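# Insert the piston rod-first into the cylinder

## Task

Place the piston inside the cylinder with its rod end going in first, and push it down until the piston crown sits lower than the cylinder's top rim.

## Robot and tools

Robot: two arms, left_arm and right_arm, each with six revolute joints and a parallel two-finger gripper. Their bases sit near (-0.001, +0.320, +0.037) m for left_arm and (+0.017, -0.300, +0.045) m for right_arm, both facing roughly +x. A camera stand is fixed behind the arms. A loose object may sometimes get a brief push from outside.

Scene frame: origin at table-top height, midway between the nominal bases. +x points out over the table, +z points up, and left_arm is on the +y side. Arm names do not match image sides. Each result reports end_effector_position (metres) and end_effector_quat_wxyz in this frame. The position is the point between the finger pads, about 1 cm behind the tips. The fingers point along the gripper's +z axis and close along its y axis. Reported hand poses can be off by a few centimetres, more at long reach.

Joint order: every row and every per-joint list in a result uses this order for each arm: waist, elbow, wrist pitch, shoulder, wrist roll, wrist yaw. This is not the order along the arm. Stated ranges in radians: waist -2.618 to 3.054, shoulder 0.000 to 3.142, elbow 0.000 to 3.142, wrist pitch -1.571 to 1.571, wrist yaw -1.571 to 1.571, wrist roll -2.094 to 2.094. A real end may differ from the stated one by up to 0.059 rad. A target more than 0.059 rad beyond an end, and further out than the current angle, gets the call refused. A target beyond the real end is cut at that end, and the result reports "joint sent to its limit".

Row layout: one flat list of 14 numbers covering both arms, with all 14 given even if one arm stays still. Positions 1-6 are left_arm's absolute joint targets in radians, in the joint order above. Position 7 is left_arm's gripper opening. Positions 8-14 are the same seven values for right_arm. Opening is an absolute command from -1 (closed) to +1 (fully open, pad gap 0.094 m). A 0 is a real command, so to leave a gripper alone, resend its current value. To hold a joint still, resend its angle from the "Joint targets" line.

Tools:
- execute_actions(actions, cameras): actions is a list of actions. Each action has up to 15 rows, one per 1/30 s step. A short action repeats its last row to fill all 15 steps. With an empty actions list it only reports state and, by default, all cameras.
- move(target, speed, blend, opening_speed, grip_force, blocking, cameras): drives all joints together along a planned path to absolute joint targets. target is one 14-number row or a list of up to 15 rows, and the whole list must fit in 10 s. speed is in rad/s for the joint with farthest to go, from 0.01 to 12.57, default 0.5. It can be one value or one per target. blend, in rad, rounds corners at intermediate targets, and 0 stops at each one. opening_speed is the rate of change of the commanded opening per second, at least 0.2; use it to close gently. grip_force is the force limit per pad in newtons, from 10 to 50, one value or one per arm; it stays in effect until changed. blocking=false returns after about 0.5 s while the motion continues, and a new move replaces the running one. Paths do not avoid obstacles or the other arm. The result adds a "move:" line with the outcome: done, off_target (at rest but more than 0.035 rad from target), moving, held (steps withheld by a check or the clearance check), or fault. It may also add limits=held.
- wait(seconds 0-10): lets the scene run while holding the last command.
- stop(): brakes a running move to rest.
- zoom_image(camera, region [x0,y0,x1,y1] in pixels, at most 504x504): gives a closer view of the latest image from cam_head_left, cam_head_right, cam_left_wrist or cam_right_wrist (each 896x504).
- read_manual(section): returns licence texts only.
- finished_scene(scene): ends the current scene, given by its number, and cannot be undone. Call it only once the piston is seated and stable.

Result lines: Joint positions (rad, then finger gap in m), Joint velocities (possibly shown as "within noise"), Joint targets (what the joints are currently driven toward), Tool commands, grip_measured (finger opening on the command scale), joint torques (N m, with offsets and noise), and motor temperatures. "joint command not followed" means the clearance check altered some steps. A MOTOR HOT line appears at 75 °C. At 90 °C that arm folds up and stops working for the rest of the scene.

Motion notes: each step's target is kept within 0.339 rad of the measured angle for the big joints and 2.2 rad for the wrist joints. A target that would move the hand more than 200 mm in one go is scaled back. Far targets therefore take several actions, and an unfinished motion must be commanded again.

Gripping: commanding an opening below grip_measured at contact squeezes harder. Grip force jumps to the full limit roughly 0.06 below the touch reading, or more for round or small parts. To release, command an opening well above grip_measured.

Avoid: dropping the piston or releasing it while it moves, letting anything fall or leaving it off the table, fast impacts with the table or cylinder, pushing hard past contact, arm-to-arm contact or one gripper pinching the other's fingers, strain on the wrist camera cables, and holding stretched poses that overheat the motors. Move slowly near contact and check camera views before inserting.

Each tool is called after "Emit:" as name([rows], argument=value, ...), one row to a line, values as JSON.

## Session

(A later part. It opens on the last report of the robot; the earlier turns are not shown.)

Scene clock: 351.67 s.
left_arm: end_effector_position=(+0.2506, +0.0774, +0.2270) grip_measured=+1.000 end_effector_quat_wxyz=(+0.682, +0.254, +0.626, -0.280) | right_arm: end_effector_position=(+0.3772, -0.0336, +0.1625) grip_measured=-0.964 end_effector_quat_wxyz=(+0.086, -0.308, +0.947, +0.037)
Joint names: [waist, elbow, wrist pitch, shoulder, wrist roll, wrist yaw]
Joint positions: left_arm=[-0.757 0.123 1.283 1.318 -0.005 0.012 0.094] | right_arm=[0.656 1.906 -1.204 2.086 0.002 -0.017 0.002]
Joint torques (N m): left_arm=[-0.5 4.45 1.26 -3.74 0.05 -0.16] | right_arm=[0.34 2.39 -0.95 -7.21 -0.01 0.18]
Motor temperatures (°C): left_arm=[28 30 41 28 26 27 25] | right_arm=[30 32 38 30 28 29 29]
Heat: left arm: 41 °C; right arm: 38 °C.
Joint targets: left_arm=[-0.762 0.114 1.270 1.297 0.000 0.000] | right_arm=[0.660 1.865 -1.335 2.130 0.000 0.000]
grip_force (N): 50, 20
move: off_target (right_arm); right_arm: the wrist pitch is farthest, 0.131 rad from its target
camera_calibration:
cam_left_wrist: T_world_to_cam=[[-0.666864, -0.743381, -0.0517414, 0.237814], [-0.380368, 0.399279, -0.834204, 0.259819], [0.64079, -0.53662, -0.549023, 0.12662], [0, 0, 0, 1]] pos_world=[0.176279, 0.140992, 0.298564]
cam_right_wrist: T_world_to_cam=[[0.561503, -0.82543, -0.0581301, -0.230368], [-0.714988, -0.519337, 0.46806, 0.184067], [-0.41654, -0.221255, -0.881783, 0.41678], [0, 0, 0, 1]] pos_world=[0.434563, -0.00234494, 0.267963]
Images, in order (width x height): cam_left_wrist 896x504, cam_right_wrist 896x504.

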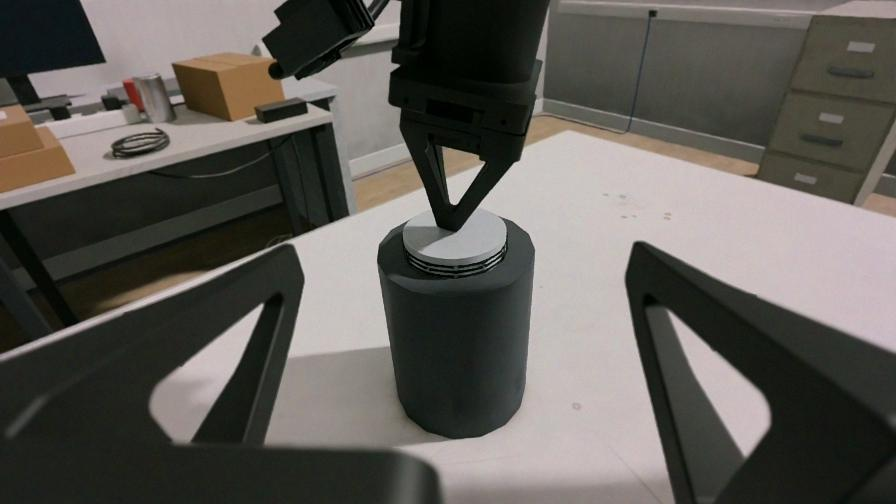

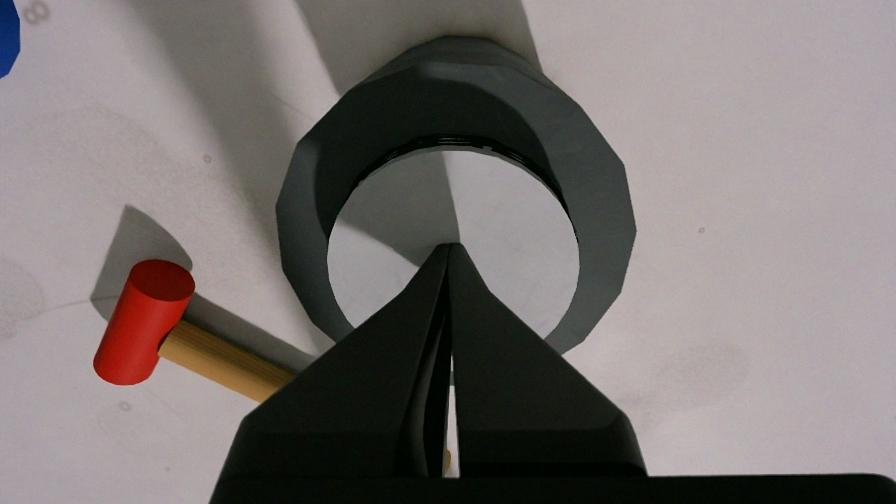

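Emit:
move([
  [-0.762, 0.114, 1.270, 1.297, 0.0, 0.0, 1.0, 0.660, 1.796, -1.320, 2.254, 0.0, 0.0, -1.0],
  [-0.762, 0.114, 1.270, 1.297, 0.0, 0.0, 1.0, 0.660, 1.782, -1.345, 2.275, 0.0, 0.0, -1.0],
], speed=0.15, blend=[0.01, 0])

Emit:
move(target=[-0.762, 0.114, 1.270, 1.297, 0.0, 0.0, 1.0, 0.660, 1.768, -1.366, 2.297, 0.0, 0.0, -1.0], speed=0.1, cameras=["cam_left_wrist"])

Emit:
zoom_image(camera="cam_left_wrist", region=[380, 160, 540, 300])

Scene clock: 354.60 s.
left_arm: end_effector_position=(+0.2506, +0.0774, +0.2270) grip_measured=+1.000 end_effector_quat_wxyz=(+0.682, +0.254, +0.626, -0.280) | right_arm: end_effector_position=(+0.3761, -0.0344, +0.1553) grip_measured=-0.964 end_effector_quat_wxyz=(+0.076, -0.308, +0.948, +0.034)
Joint names: [waist, elbow, wrist pitch, shoulder, wrist roll, wrist yaw]
Joint positions: left_arm=[-0.757 0.123 1.283 1.318 -0.005 0.012 0.094] | right_arm=[0.656 1.905 -1.209 2.101 0.002 -0.017 0.002]
Joint torques (N m): left_arm=[-0.5 4.45 1.26 -3.73 0.05 -0.15] | right_arm=[0.46 -3.9 -1.05 4.59 -0.01 0.15]
Heat: left arm: 41 °C; right arm: 38 °C.
Joint targets: left_arm=[-0.762 0.114 1.270 1.297 0.000 0.000] | right_arm=[0.660 1.782 -1.345 2.275 0.000 0.000]
grip_force (N): 50, 20
move: off_target (right_arm); right_arm: the shoulder is farthest, 0.174 rad from its target

Scene clock: 355.30 s.
left_arm: end_effector_position=(+0.2506, +0.0774, +0.2270) grip_measured=+1.000 end_effector_quat_wxyz=(+0.682, +0.254, +0.626, -0.280) | right_arm: end_effector_position=(+0.3757, -0.0346, +0.1546) grip_measured=-0.964 end_effector_quat_wxyz=(+0.075, -0.308, +0.948, +0.033)
Joint names: [waist, elbow, wrist pitch, shoulder, wrist roll, wrist yaw]
Joint positions: left_arm=[-0.757 0.123 1.283 1.318 -0.005 0.012 0.094] | right_arm=[0.656 1.905 -1.21 2.103 0.002 -0.017 0.002]
Joint torques (N m): left_arm=[-0.49 4.46 1.26 -3.73 0.05 -0.16] | right_arm=[0.43 -5.05 -1.25 6.54 0.02 0.15]
Heat: left arm: 41 °C; right arm: 38 °C.
Joint targets: left_arm=[-0.762 0.114 1.270 1.297 0.000 0.000] | right_arm=[0.660 1.768 -1.366 2.297 0.000 0.000]
grip_force (N): 50, 20
move: off_target (right_arm); right_arm: the shoulder is farthest, 0.194 rad from its target
camera_calibration:
cam_left_wrist: T_world_to_cam=[[-0.666864, -0.743381, -0.0517414, 0.237814], [-0.380368, 0.399279, -0.834204, 0.259819], [0.64079, -0.53662, -0.549023, 0.12662], [0, 0, 0, 1]] pos_world=[0.176279, 0.140992, 0.298564]
Images, in order (width x height): cam_left_wrist 896x504.

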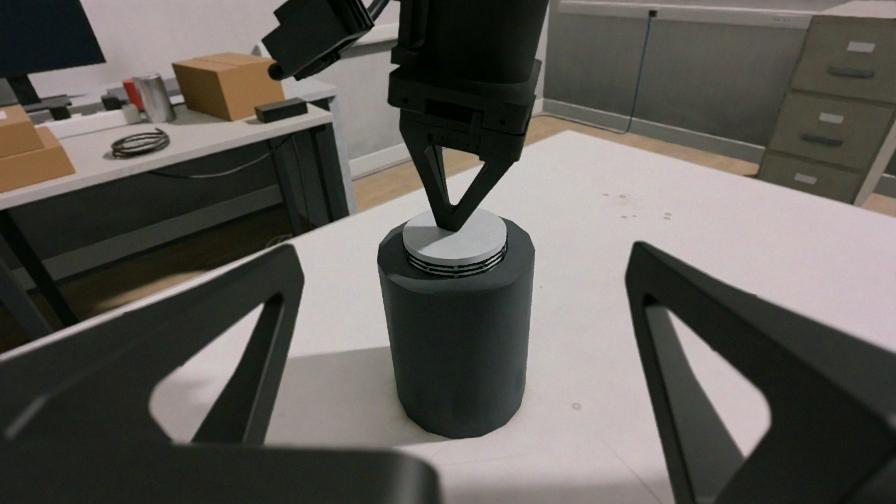

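Scaled by 3.150 from the camera's 896x504 image, which has a finer 1280x720 frame.

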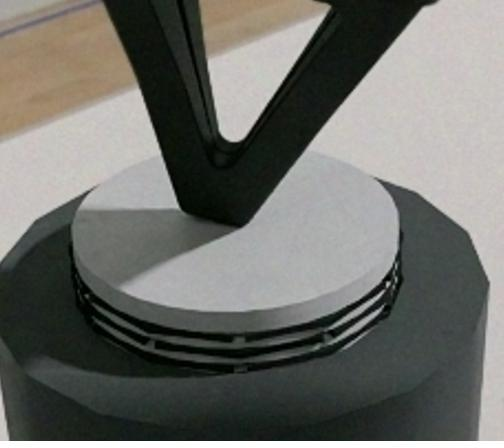

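Emit:
move([
  [-0.762, 0.114, 1.270, 1.297, 0.0, 0.0, 1.0, 0.660, 1.880, -1.220, 2.10, 0.0, 0.0, -1.0],
  [-0.762, 0.114, 1.270, 1.297, 0.0, 0.0, 1.0, 0.660, 1.913, -1.20, 1.925, 0.0, 0.0, -1.0],
  [-0.762, 0.114, 1.270, 1.297, 0.0, 0.0, 1.0, 0.660, 0.690, 0.41, 1.465, 0.045, 0.010, 1.0],
], speed=[0.25, 0.5, 0.9], blend=[0.02, 0.05, 0], cameras=["cam_left_wrist", "cam_right_wrist"])

Emit:
zoom_image(camera="cam_left_wrist", region=[370, 180, 540, 300])

Emit:
zoom_image(camera="cam_right_wrist", region=[270, 180, 630, 480])

Scene clock: 372.87 s.
left_arm: end_effector_position=(+0.2506, +0.0774, +0.2270) grip_measured=+1.000 end_effector_quat_wxyz=(+0.682, +0.254, +0.626, -0.280) | right_arm: end_effector_position=(+0.3762, -0.0369, +0.1981) grip_measured=+0.998 end_effector_quat_wxyz=(+0.523, -0.242, +0.796, +0.184)
Joint names: [waist, elbow, wrist pitch, shoulder, wrist roll, wrist yaw]
Joint positions: left_arm=[-0.757 0.123 1.283 1.318 -0.005 0.012 0.094] | right_arm=[0.656 0.701 0.395 1.492 0.042 -0.005 0.094]
Joint torques (N m): left_arm=[-0.51 4.46 1.26 -3.74 0.05 -0.15] | right_arm=[0.46 4.92 2.05 -8.57 0.03 0.15]
Heat: left arm: 41 °C; right arm: 38 °C.
Joint targets: left_arm=[-0.762 0.114 1.270 1.297 0.000 0.000] | right_arm=[0.660 0.690 0.410 1.465 0.045 0.010]
grip_force (N): 50, 20
move: done
camera_calibration:
cam_left_wrist: T_world_to_cam=[[-0.666864, -0.743381, -0.0517414, 0.237814], [-0.380368, 0.399279, -0.834204, 0.259819], [0.64079, -0.53662, -0.549023, 0.12662], [0, 0, 0, 1]] pos_world=[0.176279, 0.140992, 0.298564]
cam_right_wrist: T_world_to_cam=[[0.589508, -0.802676, -0.0905029, -0.233745], [-0.732444, -0.483932, -0.47889, 0.360461], [0.340596, 0.348598, -0.873198, 0.181461], [0, 0, 0, 1]] pos_world=[0.340007, -0.0764394, 0.309917]
Images, in order (width x height): cam_left_wrist 896x504, cam_right_wrist 896x504.

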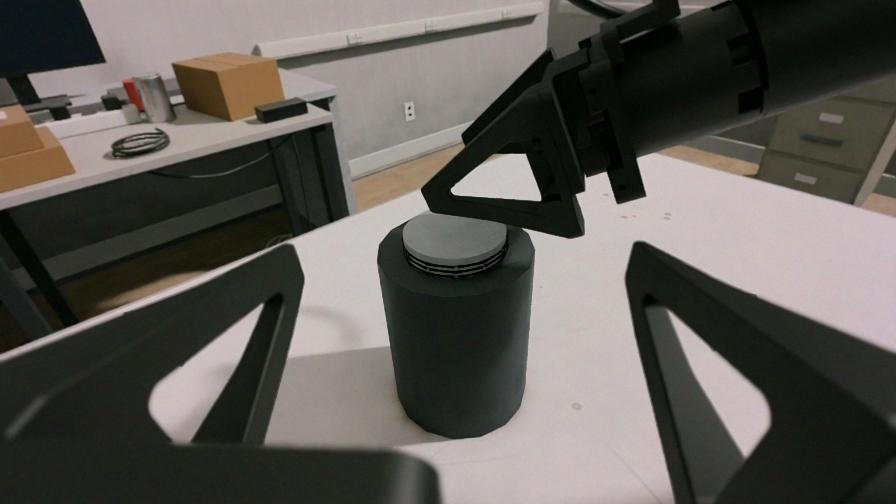

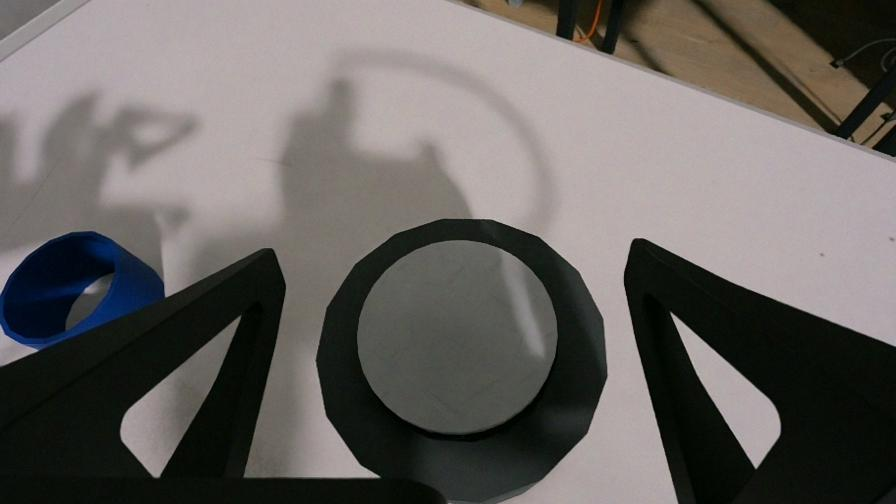

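Scaled by 2.965 from the camera's 896x504 image, which has a finer 1280x720 frame.

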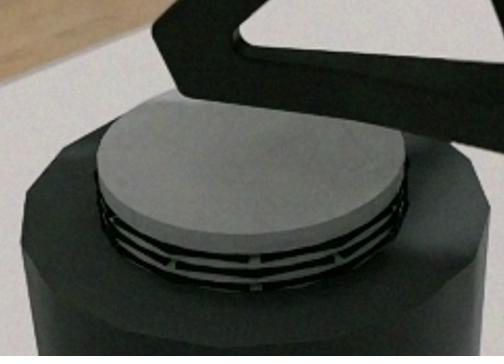

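Scaled by 1.400 from the camera's 896x504 image, which has a finer 1280x720 frame.

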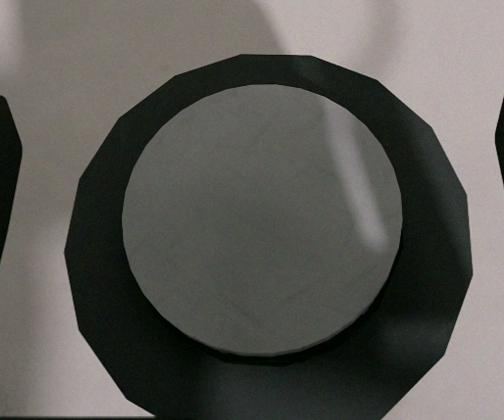

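Emit:
zoom_image(camera="cam_right_wrist", region=[0, 210, 180, 370])

Emit:
execute_actions(actions=[], cameras=["cam_head_left", "cam_head_right"])

Emit:
zoom_image(camera="cam_head_left", region=[240, 270, 310, 330])

Emit:
zoom_image(camera="cam_head_right", region=[250, 270, 320, 330])

Scaled by 2.800 from the camera's 896x504 image, which has a finer 1280x720 frame.

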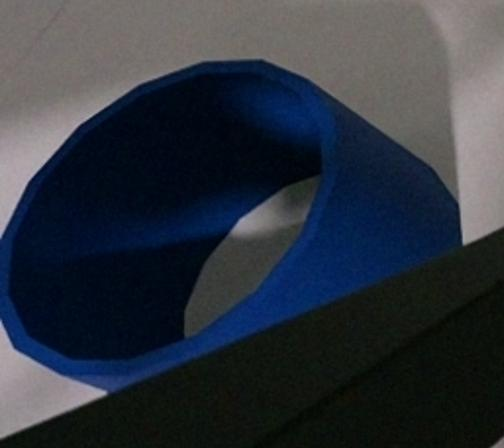

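Scene clock: 379.23 s.
left_arm: end_effector_position=(+0.2506, +0.0774, +0.2270) grip_measured=+1.000 end_effector_quat_wxyz=(+0.682, +0.254, +0.626, -0.280) | right_arm: end_effector_position=(+0.3762, -0.0369, +0.1981) grip_measured=+0.998 end_effector_quat_wxyz=(+0.523, -0.242, +0.796, +0.184)
Joint names: [waist, elbow, wrist pitch, shoulder, wrist roll, wrist yaw]
Joint positions: left_arm=[-0.757 0.123 1.283 1.318 -0.005 0.012 0.094] | right_arm=[0.656 0.701 0.395 1.492 0.042 -0.005 0.094]
Joint velocities: within noise
Joint torques (N m): left_arm=[-0.51 4.46 1.26 -3.74 0.06 -0.15] | right_arm=[0.39 4.88 2.05 -8.55 0.04 0.15]
Motor temperatures (°C): left_arm=[28 30 41 28 26 27 25] | right_arm=[30 32 39 30 28 29 29]
Heat: left arm: 41 °C; right arm: 39 °C.
Joint targets: left_arm=[-0.762 0.114 1.270 1.297 0.000 0.000] | right_arm=[0.660 0.690 0.410 1.465 0.045 0.010]
Tool commands: left_gripper/opening=+1.0 right_gripper/opening=+1.0
grip_force (N): 50, 20
Images, in order (width x height): cam_head_left 896x504, cam_head_right 896x504.

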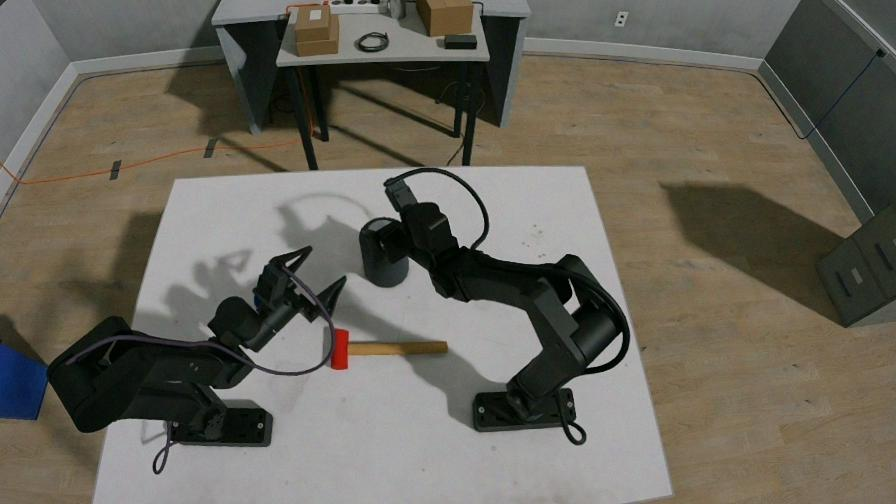

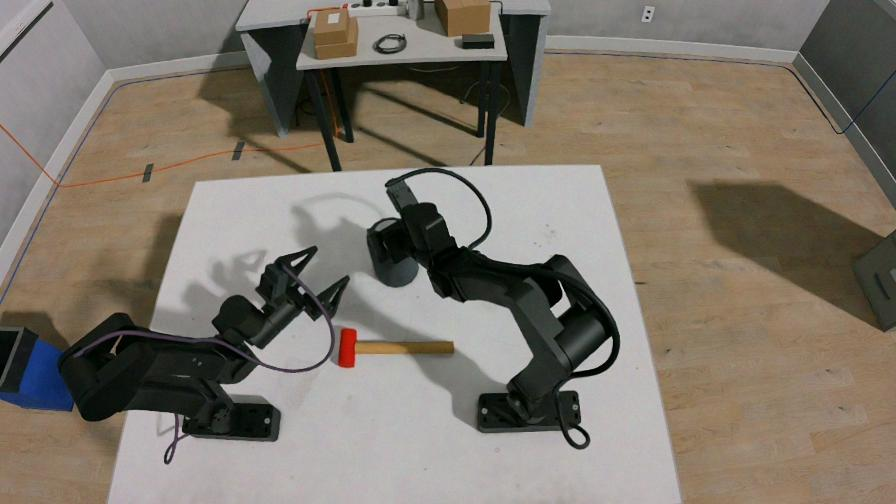

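Scaled by 7.200 from the camera's 896x504 image, which has a finer 1280x720 frame.

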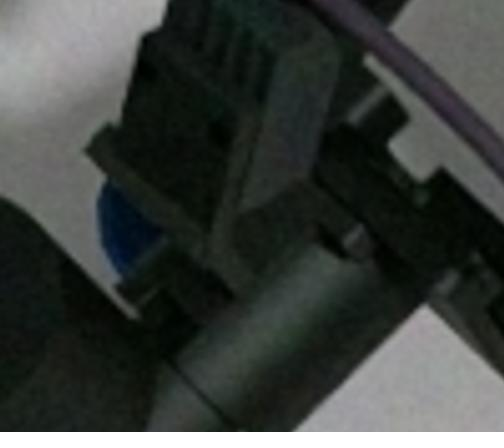

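Scaled by 7.200 from the camera's 896x504 image, which has a finer 1280x720 frame.

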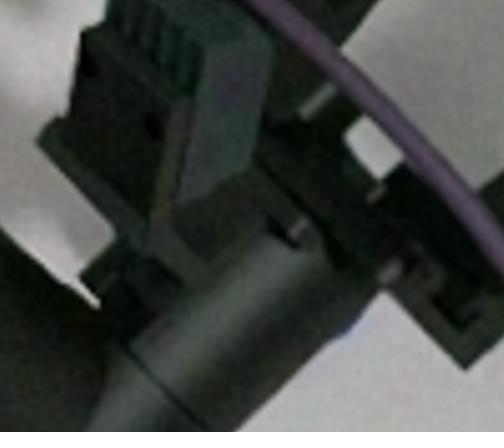

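Emit:
move(target=[-0.305, 0.759, -0.658, 1.009, 0.0, 0.0, 1.0, 0.660, 0.690, 0.41, 1.465, 0.045, 0.010, 1.0], speed=1.0, cameras=["cam_left_wrist", "cam_head_left", "cam_head_right"])

Emit:
zoom_image(camera="cam_left_wrist", region=[270, 60, 630, 440])

Emit:
zoom_image(camera="cam_head_left", region=[240, 270, 310, 330])

Emit:
zoom_image(camera="cam_head_right", region=[250, 270, 320, 330])

Scene clock: 384.70 s.
left_arm: end_effector_position=(+0.2668, +0.2316, +0.1637) grip_measured=+1.000 end_effector_quat_wxyz=(+0.304, +0.149, +0.940, -0.052) | right_arm: end_effector_position=(+0.3762, -0.0369, +0.1981) grip_measured=+0.998 end_effector_quat_wxyz=(+0.523, -0.242, +0.796, +0.184)
Joint names: [waist, elbow, wrist pitch, shoulder, wrist roll, wrist yaw]
Joint positions: left_arm=[-0.31 0.729 -0.645 1.027 -0.005 0.007 0.094] | right_arm=[0.656 0.701 0.395 1.492 0.042 -0.005 0.094]
Joint torques (N m): left_arm=[0.49 9.13 0.82 -2.74 0.05 -0.1] | right_arm=[0.5 4.98 2.06 -8.54 0.04 0.15]
Heat: left arm: 41 °C; right arm: 40 °C.
Joint targets: left_arm=[-0.305 0.759 -0.658 1.009 0.000 0.000] | right_arm=[0.660 0.690 0.410 1.465 0.045 0.010]
grip_force (N): 50, 20
move: done
camera_calibration:
cam_left_wrist: T_world_to_cam=[[-0.334437, -0.940685, -0.0571351, 0.317911], [-0.942145, 0.332264, 0.0443169, 0.173195], [-0.0227042, 0.0686507, -0.997382, 0.274437], [0, 0, 0, 1]] pos_world=[0.275727, 0.222667, 0.284207]
Images, in order (width x height): cam_head_left 896x504, cam_head_right 896x504, cam_left_wrist 896x504.

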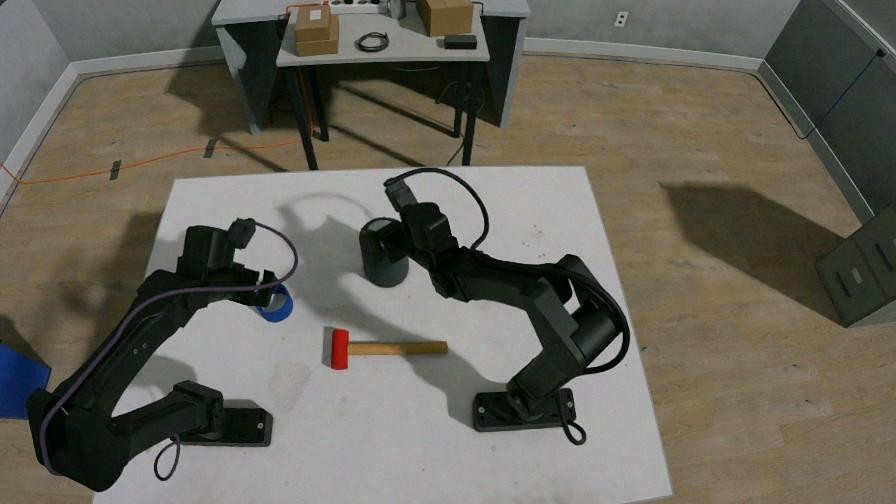

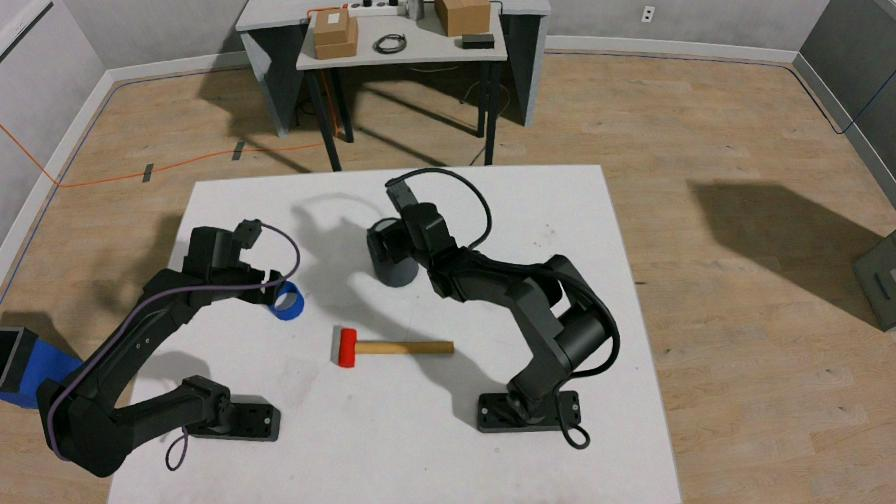

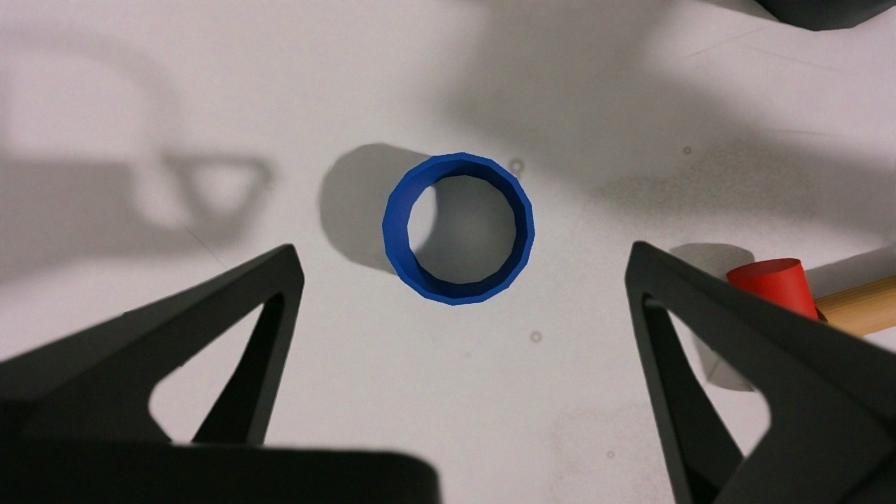

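Scaled by 1.326 from the camera's 896x504 image, which has a finer 1280x720 frame.

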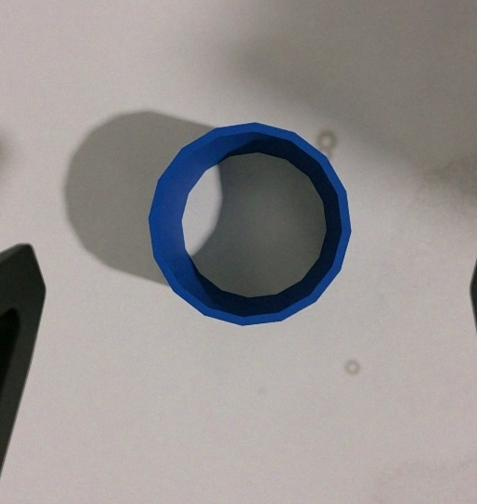

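Scaled by 7.200 from the camera's 896x504 image, which has a finer 1280x720 frame.

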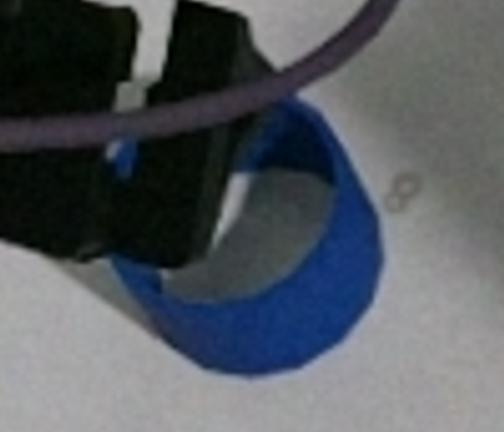

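Scaled by 7.200 from the camera's 896x504 image, which has a finer 1280x720 frame.

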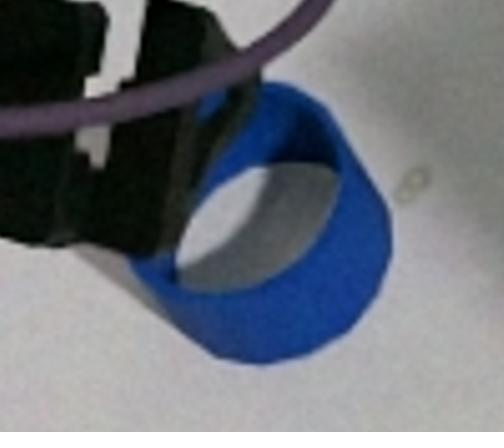

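Emit:
zoom_image(camera="cam_left_wrist", region=[370, 140, 460, 230])

Emit:
zoom_image(camera="cam_left_wrist", region=[450, 220, 550, 320])

Emit:
zoom_image(camera="cam_left_wrist", region=[370, 140, 550, 320])

Scaled by 5.600 from the camera's 896x504 image, which has a finer 1280x720 frame.

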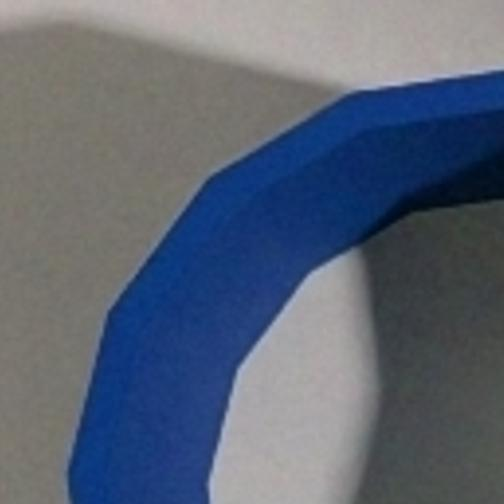

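Scaled by 5.040 from the camera's 896x504 image, which has a finer 1280x720 frame.

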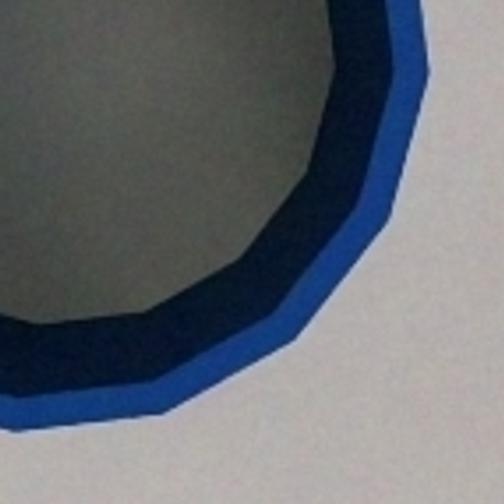

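Scaled by 2.800 from the camera's 896x504 image, which has a finer 1280x720 frame.

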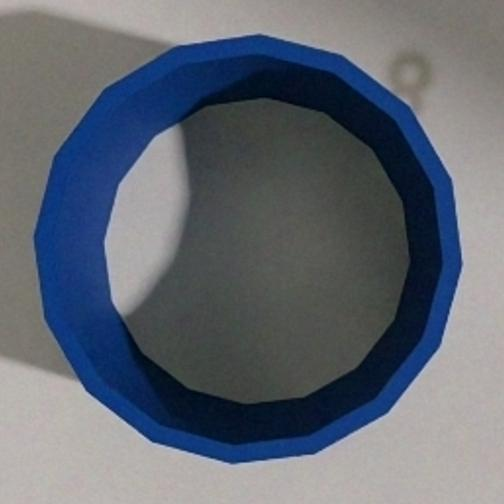

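Emit:
execute_actions(actions=[], cameras=["all"])

Scene clock: 395.77 s.
left_arm: end_effector_position=(+0.2668, +0.2316, +0.1636) grip_measured=+1.000 end_effector_quat_wxyz=(+0.304, +0.149, +0.940, -0.052) | right_arm: end_effector_position=(+0.3762, -0.0369, +0.1981) grip_measured=+0.998 end_effector_quat_wxyz=(+0.523, -0.242, +0.796, +0.184)
Joint names: [waist, elbow, wrist pitch, shoulder, wrist roll, wrist yaw]
Joint positions: left_arm=[-0.31 0.729 -0.646 1.027 -0.005 0.007 0.094] | right_arm=[0.656 0.701 0.395 1.492 0.042 -0.005 0.094]
Joint velocities: within noise
Joint torques (N m): left_arm=[0.5 9.13 0.83 -2.74 0.05 -0.1] | right_arm=[0.46 4.97 2.05 -8.51 0.04 0.16]
Motor temperatures (°C): left_arm=[28 31 40 28 26 27 25] | right_arm=[30 32 41 30 28 29 29]
Heat: left arm: 40 °C; right arm: 41 °C.
Joint targets: left_arm=[-0.305 0.759 -0.658 1.009 0.000 0.000] | right_arm=[0.660 0.690 0.410 1.465 0.045 0.010]
Tool commands: left_gripper/opening=+1.0 right_gripper/opening=+1.0
grip_force (N): 50, 20
camera_calibration:
cam_left_wrist: T_world_to_cam=[[-0.334452, -0.940681, -0.057101, 0.317899], [-0.94213, 0.332251, 0.0447311, 0.17308], [-0.0231058, 0.068757, -0.997366, 0.27442], [0, 0, 0, 1]] pos_world=[0.275726, 0.222667, 0.284108]
cam_right_wrist: T_world_to_cam=[[0.589508, -0.802676, -0.0905029, -0.233745], [-0.732444, -0.483932, -0.47889, 0.360461], [0.340596, 0.348598, -0.873198, 0.181461], [0, 0, 0, 1]] pos_world=[0.340007, -0.0764394, 0.309917]

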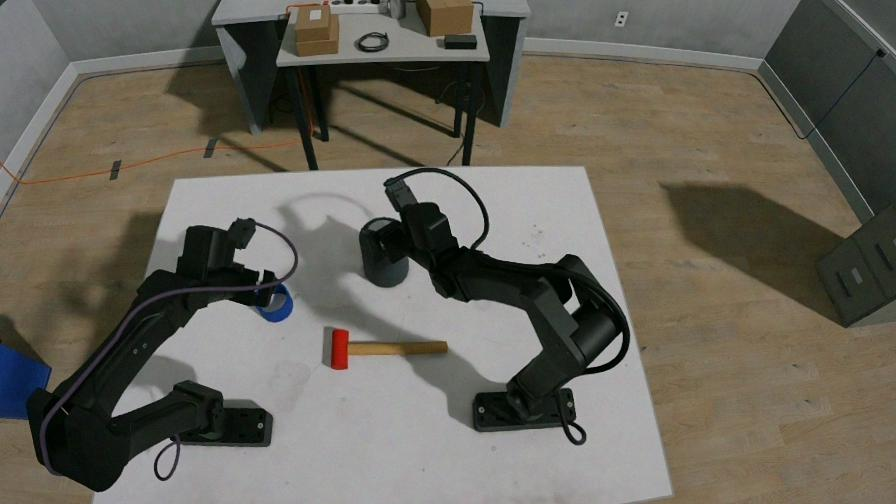

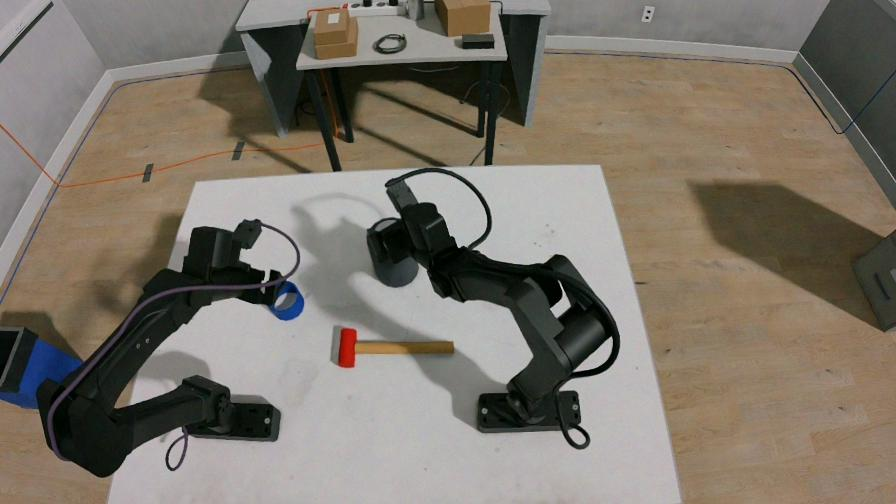

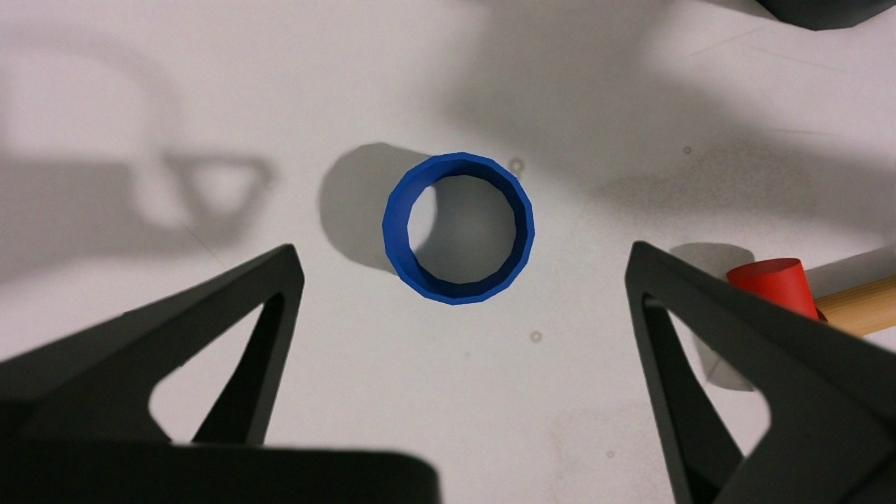

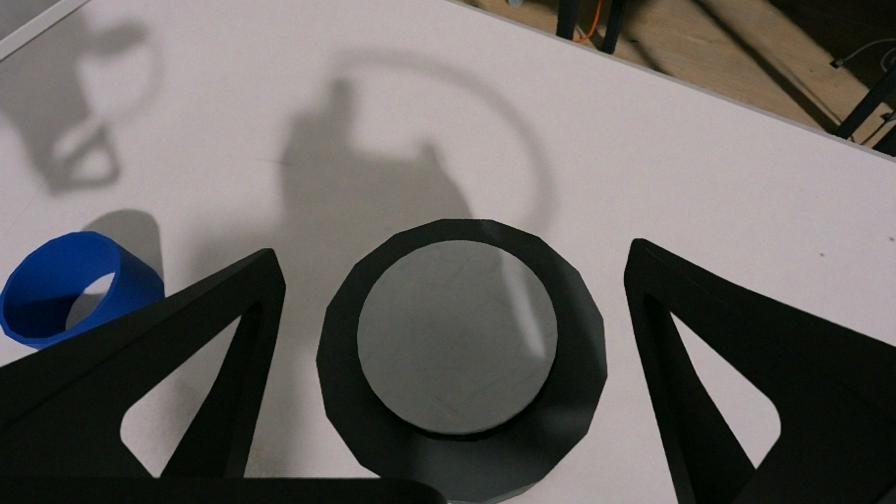

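Emit:
zoom_image(camera="cam_left_wrist", region=[360, 130, 560, 330])

Scaled by 2.520 from the camera's 896x504 image, which has a finer 1280x720 frame.

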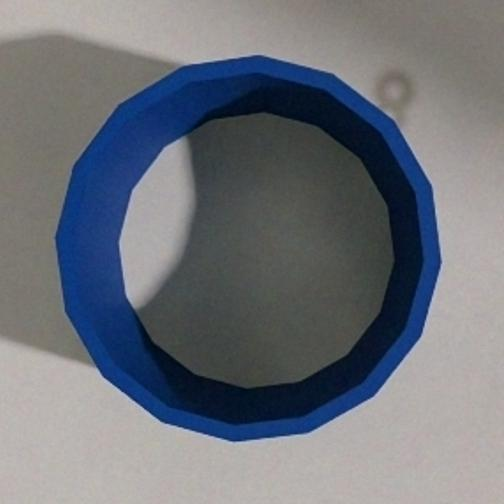

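Emit:
move(target=[-0.305, 0.532, -0.317, 1.157, 0, 0, 1.0, 0.665, 0.569, 0.675, 1.638, 0.045, 0.015, 1.0], speed=0.35, cameras=["cam_left_wrist", "cam_right_wrist"], grip_force=[50, 50])

Scene clock: 413.13 s.
left_arm: end_effector_position=(+0.2766, +0.2284, +0.1001) grip_measured=+1.000 end_effector_quat_wxyz=(+0.299, +0.149, +0.941, -0.052) | right_arm: end_effector_position=(+0.3734, -0.0391, +0.1507) grip_measured=+0.998 end_effector_quat_wxyz=(+0.527, -0.240, +0.794, +0.184)
Joint names: [waist, elbow, wrist pitch, shoulder, wrist roll, wrist yaw]
Joint positions: left_arm=[-0.31 0.538 -0.34 1.152 -0.005 0.007 0.094] | right_arm=[0.658 0.582 0.66 1.628 0.043 0.001 0.094]
Joint torques (N m): left_arm=[0.49 6 1.15 -1.77 0.05 -0.1] | right_arm=[0.75 3.97 2.07 -5.53 0.03 0.14]
Heat: left arm: 39 °C; right arm: 41 °C.
Joint targets: left_arm=[-0.305 0.532 -0.317 1.157 0.000 0.000] | right_arm=[0.665 0.569 0.675 1.638 0.045 0.015]
move: done
camera_calibration:
cam_left_wrist: T_world_to_cam=[[-0.334943, -0.940518, -0.0569093, 0.314589], [-0.941691, 0.332079, 0.0542313, 0.185196], [-0.0321072, 0.0717554, -0.996905, 0.213318], [0, 0, 0, 1]] pos_world=[0.286616, 0.219071, 0.220518]
cam_right_wrist: T_world_to_cam=[[0.587448, -0.804408, -0.0885018, -0.237686], [-0.729888, -0.479418, -0.48726, 0.335035], [0.349526, 0.350836, -0.868761, 0.137892], [0, 0, 0, 1]] pos_world=[0.335969, -0.0789525, 0.262008]
Images, in order (width x height): cam_left_wrist 896x504, cam_right_wrist 896x504.

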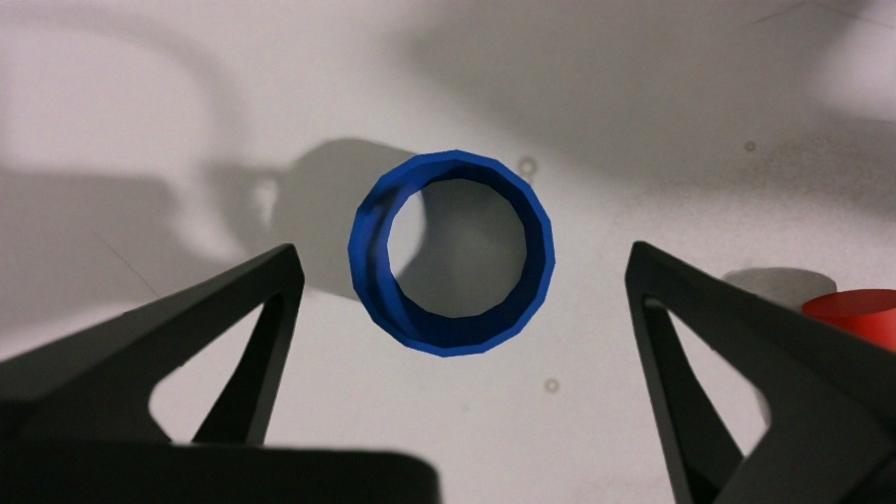

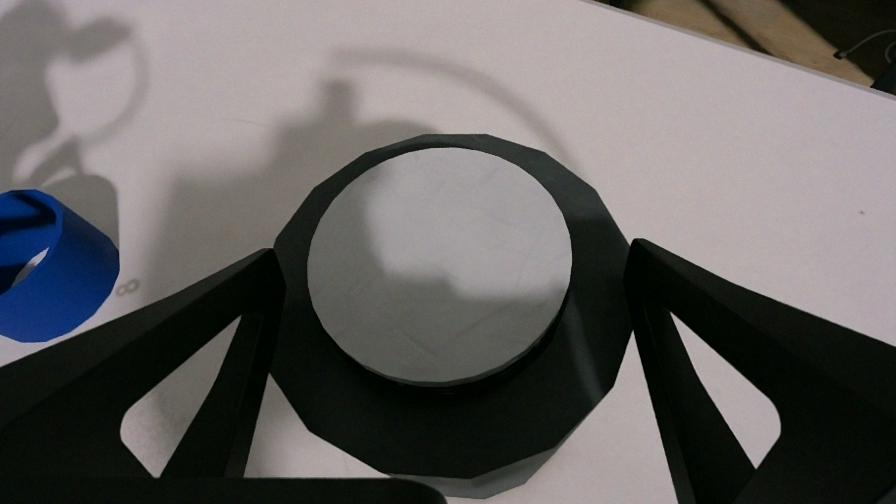

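Emit:
zoom_image(camera="cam_left_wrist", region=[330, 130, 580, 380])

Emit:
move(target=[-0.305, 0.532, -0.317, 1.157, 0, 0, 1.0, 0.665, 0.569, 0.675, 1.638, 0.045, 0.015, 0.35], opening_speed=0.6, grip_force=[50, 50])

Scaled by 2.016 from the camera's 896x504 image, which has a finer 1280x720 frame.

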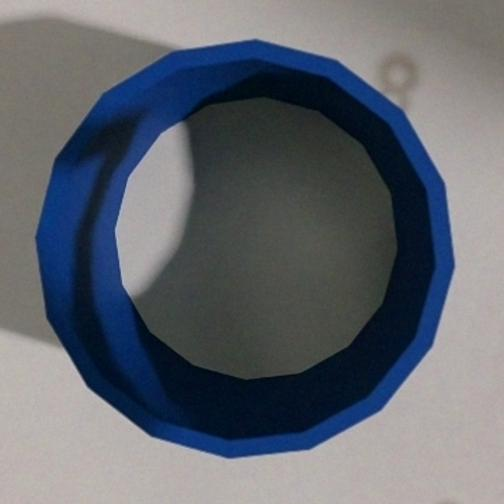

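Scene clock: 416.57 s.
left_arm: end_effector_position=(+0.2767, +0.2284, +0.1002) grip_measured=+1.000 end_effector_quat_wxyz=(+0.299, +0.149, +0.941, -0.052) | right_arm: end_effector_position=(+0.3722, -0.0376, +0.1508) grip_measured=+0.442 end_effector_quat_wxyz=(+0.527, -0.241, +0.794, +0.186)
Joint names: [waist, elbow, wrist pitch, shoulder, wrist roll, wrist yaw]
Joint positions: left_arm=[-0.31 0.538 -0.339 1.152 -0.005 0.007 0.094] | right_arm=[0.663 0.582 0.66 1.628 0.044 0.001 0.068]
Joint torques (N m): left_arm=[0.47 6 1.14 -1.78 0.06 -0.09] | right_arm=[0.21 4.03 2.04 -5.52 0.01 0.14]
Heat: left arm: 39 °C; right arm: 41 °C.
Joint targets: left_arm=[-0.305 0.532 -0.317 1.157 0.000 0.000] | right_arm=[0.665 0.569 0.675 1.638 0.045 0.015]
move: done

Emit:
move([
  [-0.299, 0.532, -0.317, 1.157, 0, 0, 1.0, 0.665, 0.655, 0.650, 1.5325, 0.045, 0.012, 0.35],
  [-0.293, 0.435, -0.083, 1.286, 0, 0, 1.0, 0.665, 0.722, 0.497, 1.446, 0.045, 0.012, 0.35],
  [-0.293, 0.370, 0.070, 1.371, 0, 0, 1.0, 0.665, 0.861, 0.262, 1.350, 0.045, 0.012, 0.35],
  [-0.293, 0.332, 0.152, 1.416, 0, 0, 1.0, 0.665, 1.068, 0.008, 1.303, 0.045, 0.012, 0.35],
  [-0.293, 0.332, 0.152, 1.416, 0, 0, 1.0, 0.15, 1.167, -0.091, 1.303, 0.045, 0.012, 0.35],
], speed=[0.25, 0.4, 0.5, 0.5, 0.5], blend=[0.03, 0.05, 0.05, 0.05, 0], cameras=["all"])

Scene clock: 424.03 s.
left_arm: end_effector_position=(+0.2812, +0.2301, +0.0287) grip_measured=+1.000 end_effector_quat_wxyz=(+0.308, +0.144, +0.939, -0.051) | right_arm: end_effector_position=(+0.4569, -0.2487, +0.3192) grip_measured=+0.441 end_effector_quat_wxyz=(+0.545, -0.028, +0.837, +0.040)
Joint names: [waist, elbow, wrist pitch, shoulder, wrist roll, wrist yaw]
Joint positions: left_arm=[-0.3 0.34 0.129 1.406 -0.005 0.007 0.094] | right_arm=[0.147 1.105 -0.173 1.347 0.045 0.01 0.068]
Joint torques (N m): left_arm=[0.61 4.56 1.16 -2.32 0.05 -0.1] | right_arm=[0.38 11.37 2.85 -9.55 0 0.01]
Heat: left arm: 40 °C; right arm: 42 °C.
Joint targets: left_arm=[-0.293 0.332 0.152 1.416 0.000 0.000] | right_arm=[0.150 1.167 -0.091 1.303 0.045 0.012]
move: off_target (right_arm); right_arm: the wrist pitch is farthest, 0.082 rad from its target
camera_calibration:
cam_left_wrist: T_world_to_cam=[[-0.32431, -0.944213, -0.0573119, 0.311552], [-0.945818, 0.322653, 0.0363768, 0.196654], [-0.0158556, 0.066004, -0.997693, 0.138917], [0, 0, 0, 1]] pos_world=[0.28924, 0.221551, 0.149299]
cam_right_wrist: T_world_to_cam=[[0.106488, -0.990544, -0.0865078, -0.267671], [-0.885399, -0.0548728, -0.461581, 0.546088], [0.452469, 0.125747, -0.88287, 0.230094], [0, 0, 0, 1]] pos_world=[0.407899, -0.264108, 0.432052]

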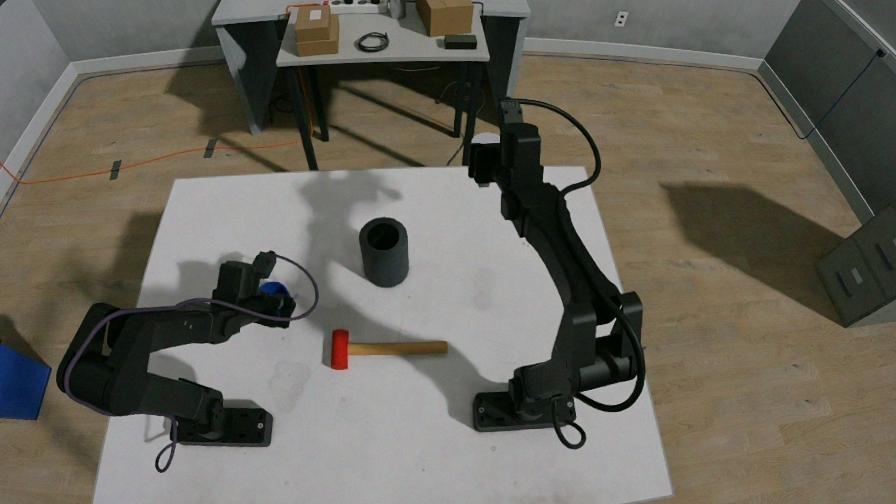

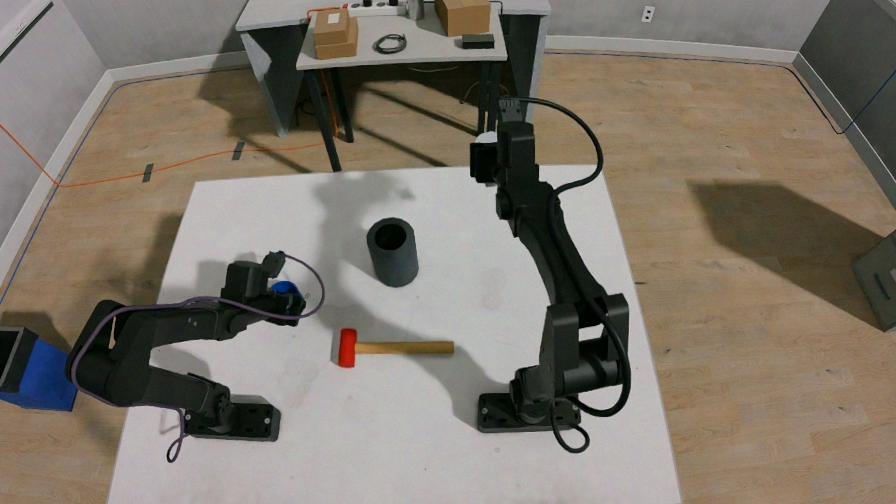

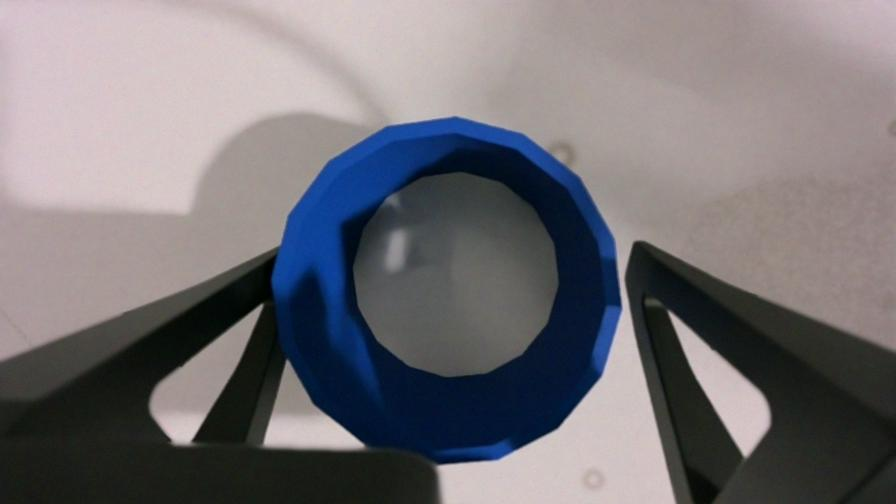

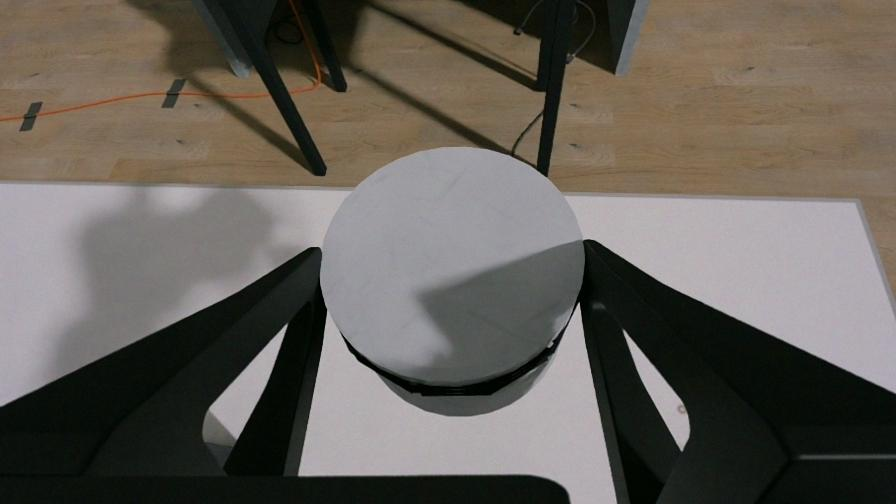

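Emit:
move(target=[-0.293, 0.332, 0.152, 1.416, 0, 0, 0.5, 0.150, 1.167, -0.091, 1.303, 0.045, 0.012, 0.35], opening_speed=0.4, grip_force=[40, 50], cameras=["cam_left_wrist"])

Scene clock: 426.07 s.
left_arm: end_effector_position=(+0.2813, +0.2305, +0.0287) grip_measured=+0.707 end_effector_quat_wxyz=(+0.308, +0.143, +0.939, -0.050) | right_arm: end_effector_position=(+0.4569, -0.2487, +0.3192) grip_measured=+0.441 end_effector_quat_wxyz=(+0.545, -0.028, +0.837, +0.040)
Joint names: [waist, elbow, wrist pitch, shoulder, wrist roll, wrist yaw]
Joint positions: left_arm=[-0.3 0.34 0.129 1.406 -0.005 0.005 0.08] | right_arm=[0.147 1.105 -0.173 1.347 0.045 0.01 0.068]
Joint torques (N m): left_arm=[0.62 4.57 1.16 -2.3 0.05 -0.07] | right_arm=[0.28 11.23 2.85 -9.66 0 -0.01]
Heat: left arm: 40 °C; right arm: 42 °C.
Joint targets: left_arm=[-0.293 0.332 0.152 1.416 0.000 0.000] | right_arm=[0.150 1.167 -0.091 1.303 0.045 0.012]
grip_force (N): 40, 50
move: off_target (right_arm); right_arm: the wrist pitch is farthest, 0.082 rad from its target
camera_calibration:
cam_left_wrist: T_world_to_cam=[[-0.322929, -0.944574, -0.0591301, 0.311725], [-0.946299, 0.321243, 0.0363589, 0.19714], [-0.0153485, 0.0676961, -0.997588, 0.138366], [0, 0, 0, 1]] pos_world=[0.289342, 0.221751, 0.149297]
Images, in order (width x height): cam_left_wrist 896x504.

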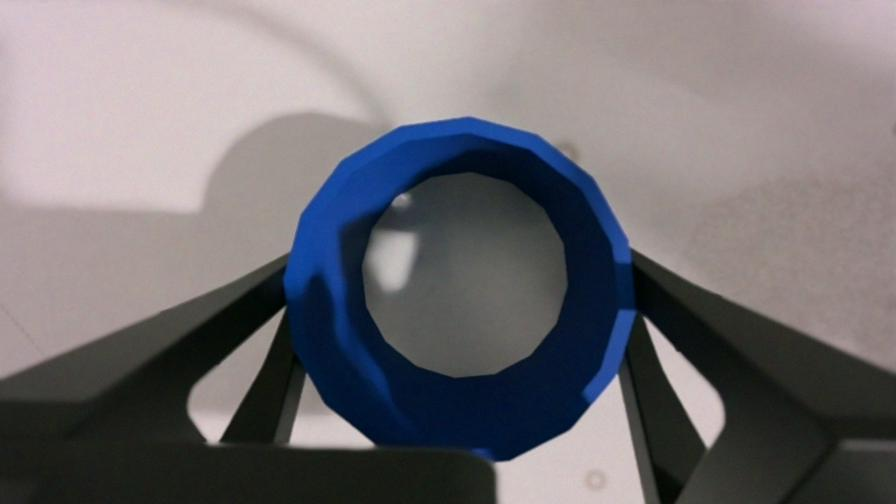

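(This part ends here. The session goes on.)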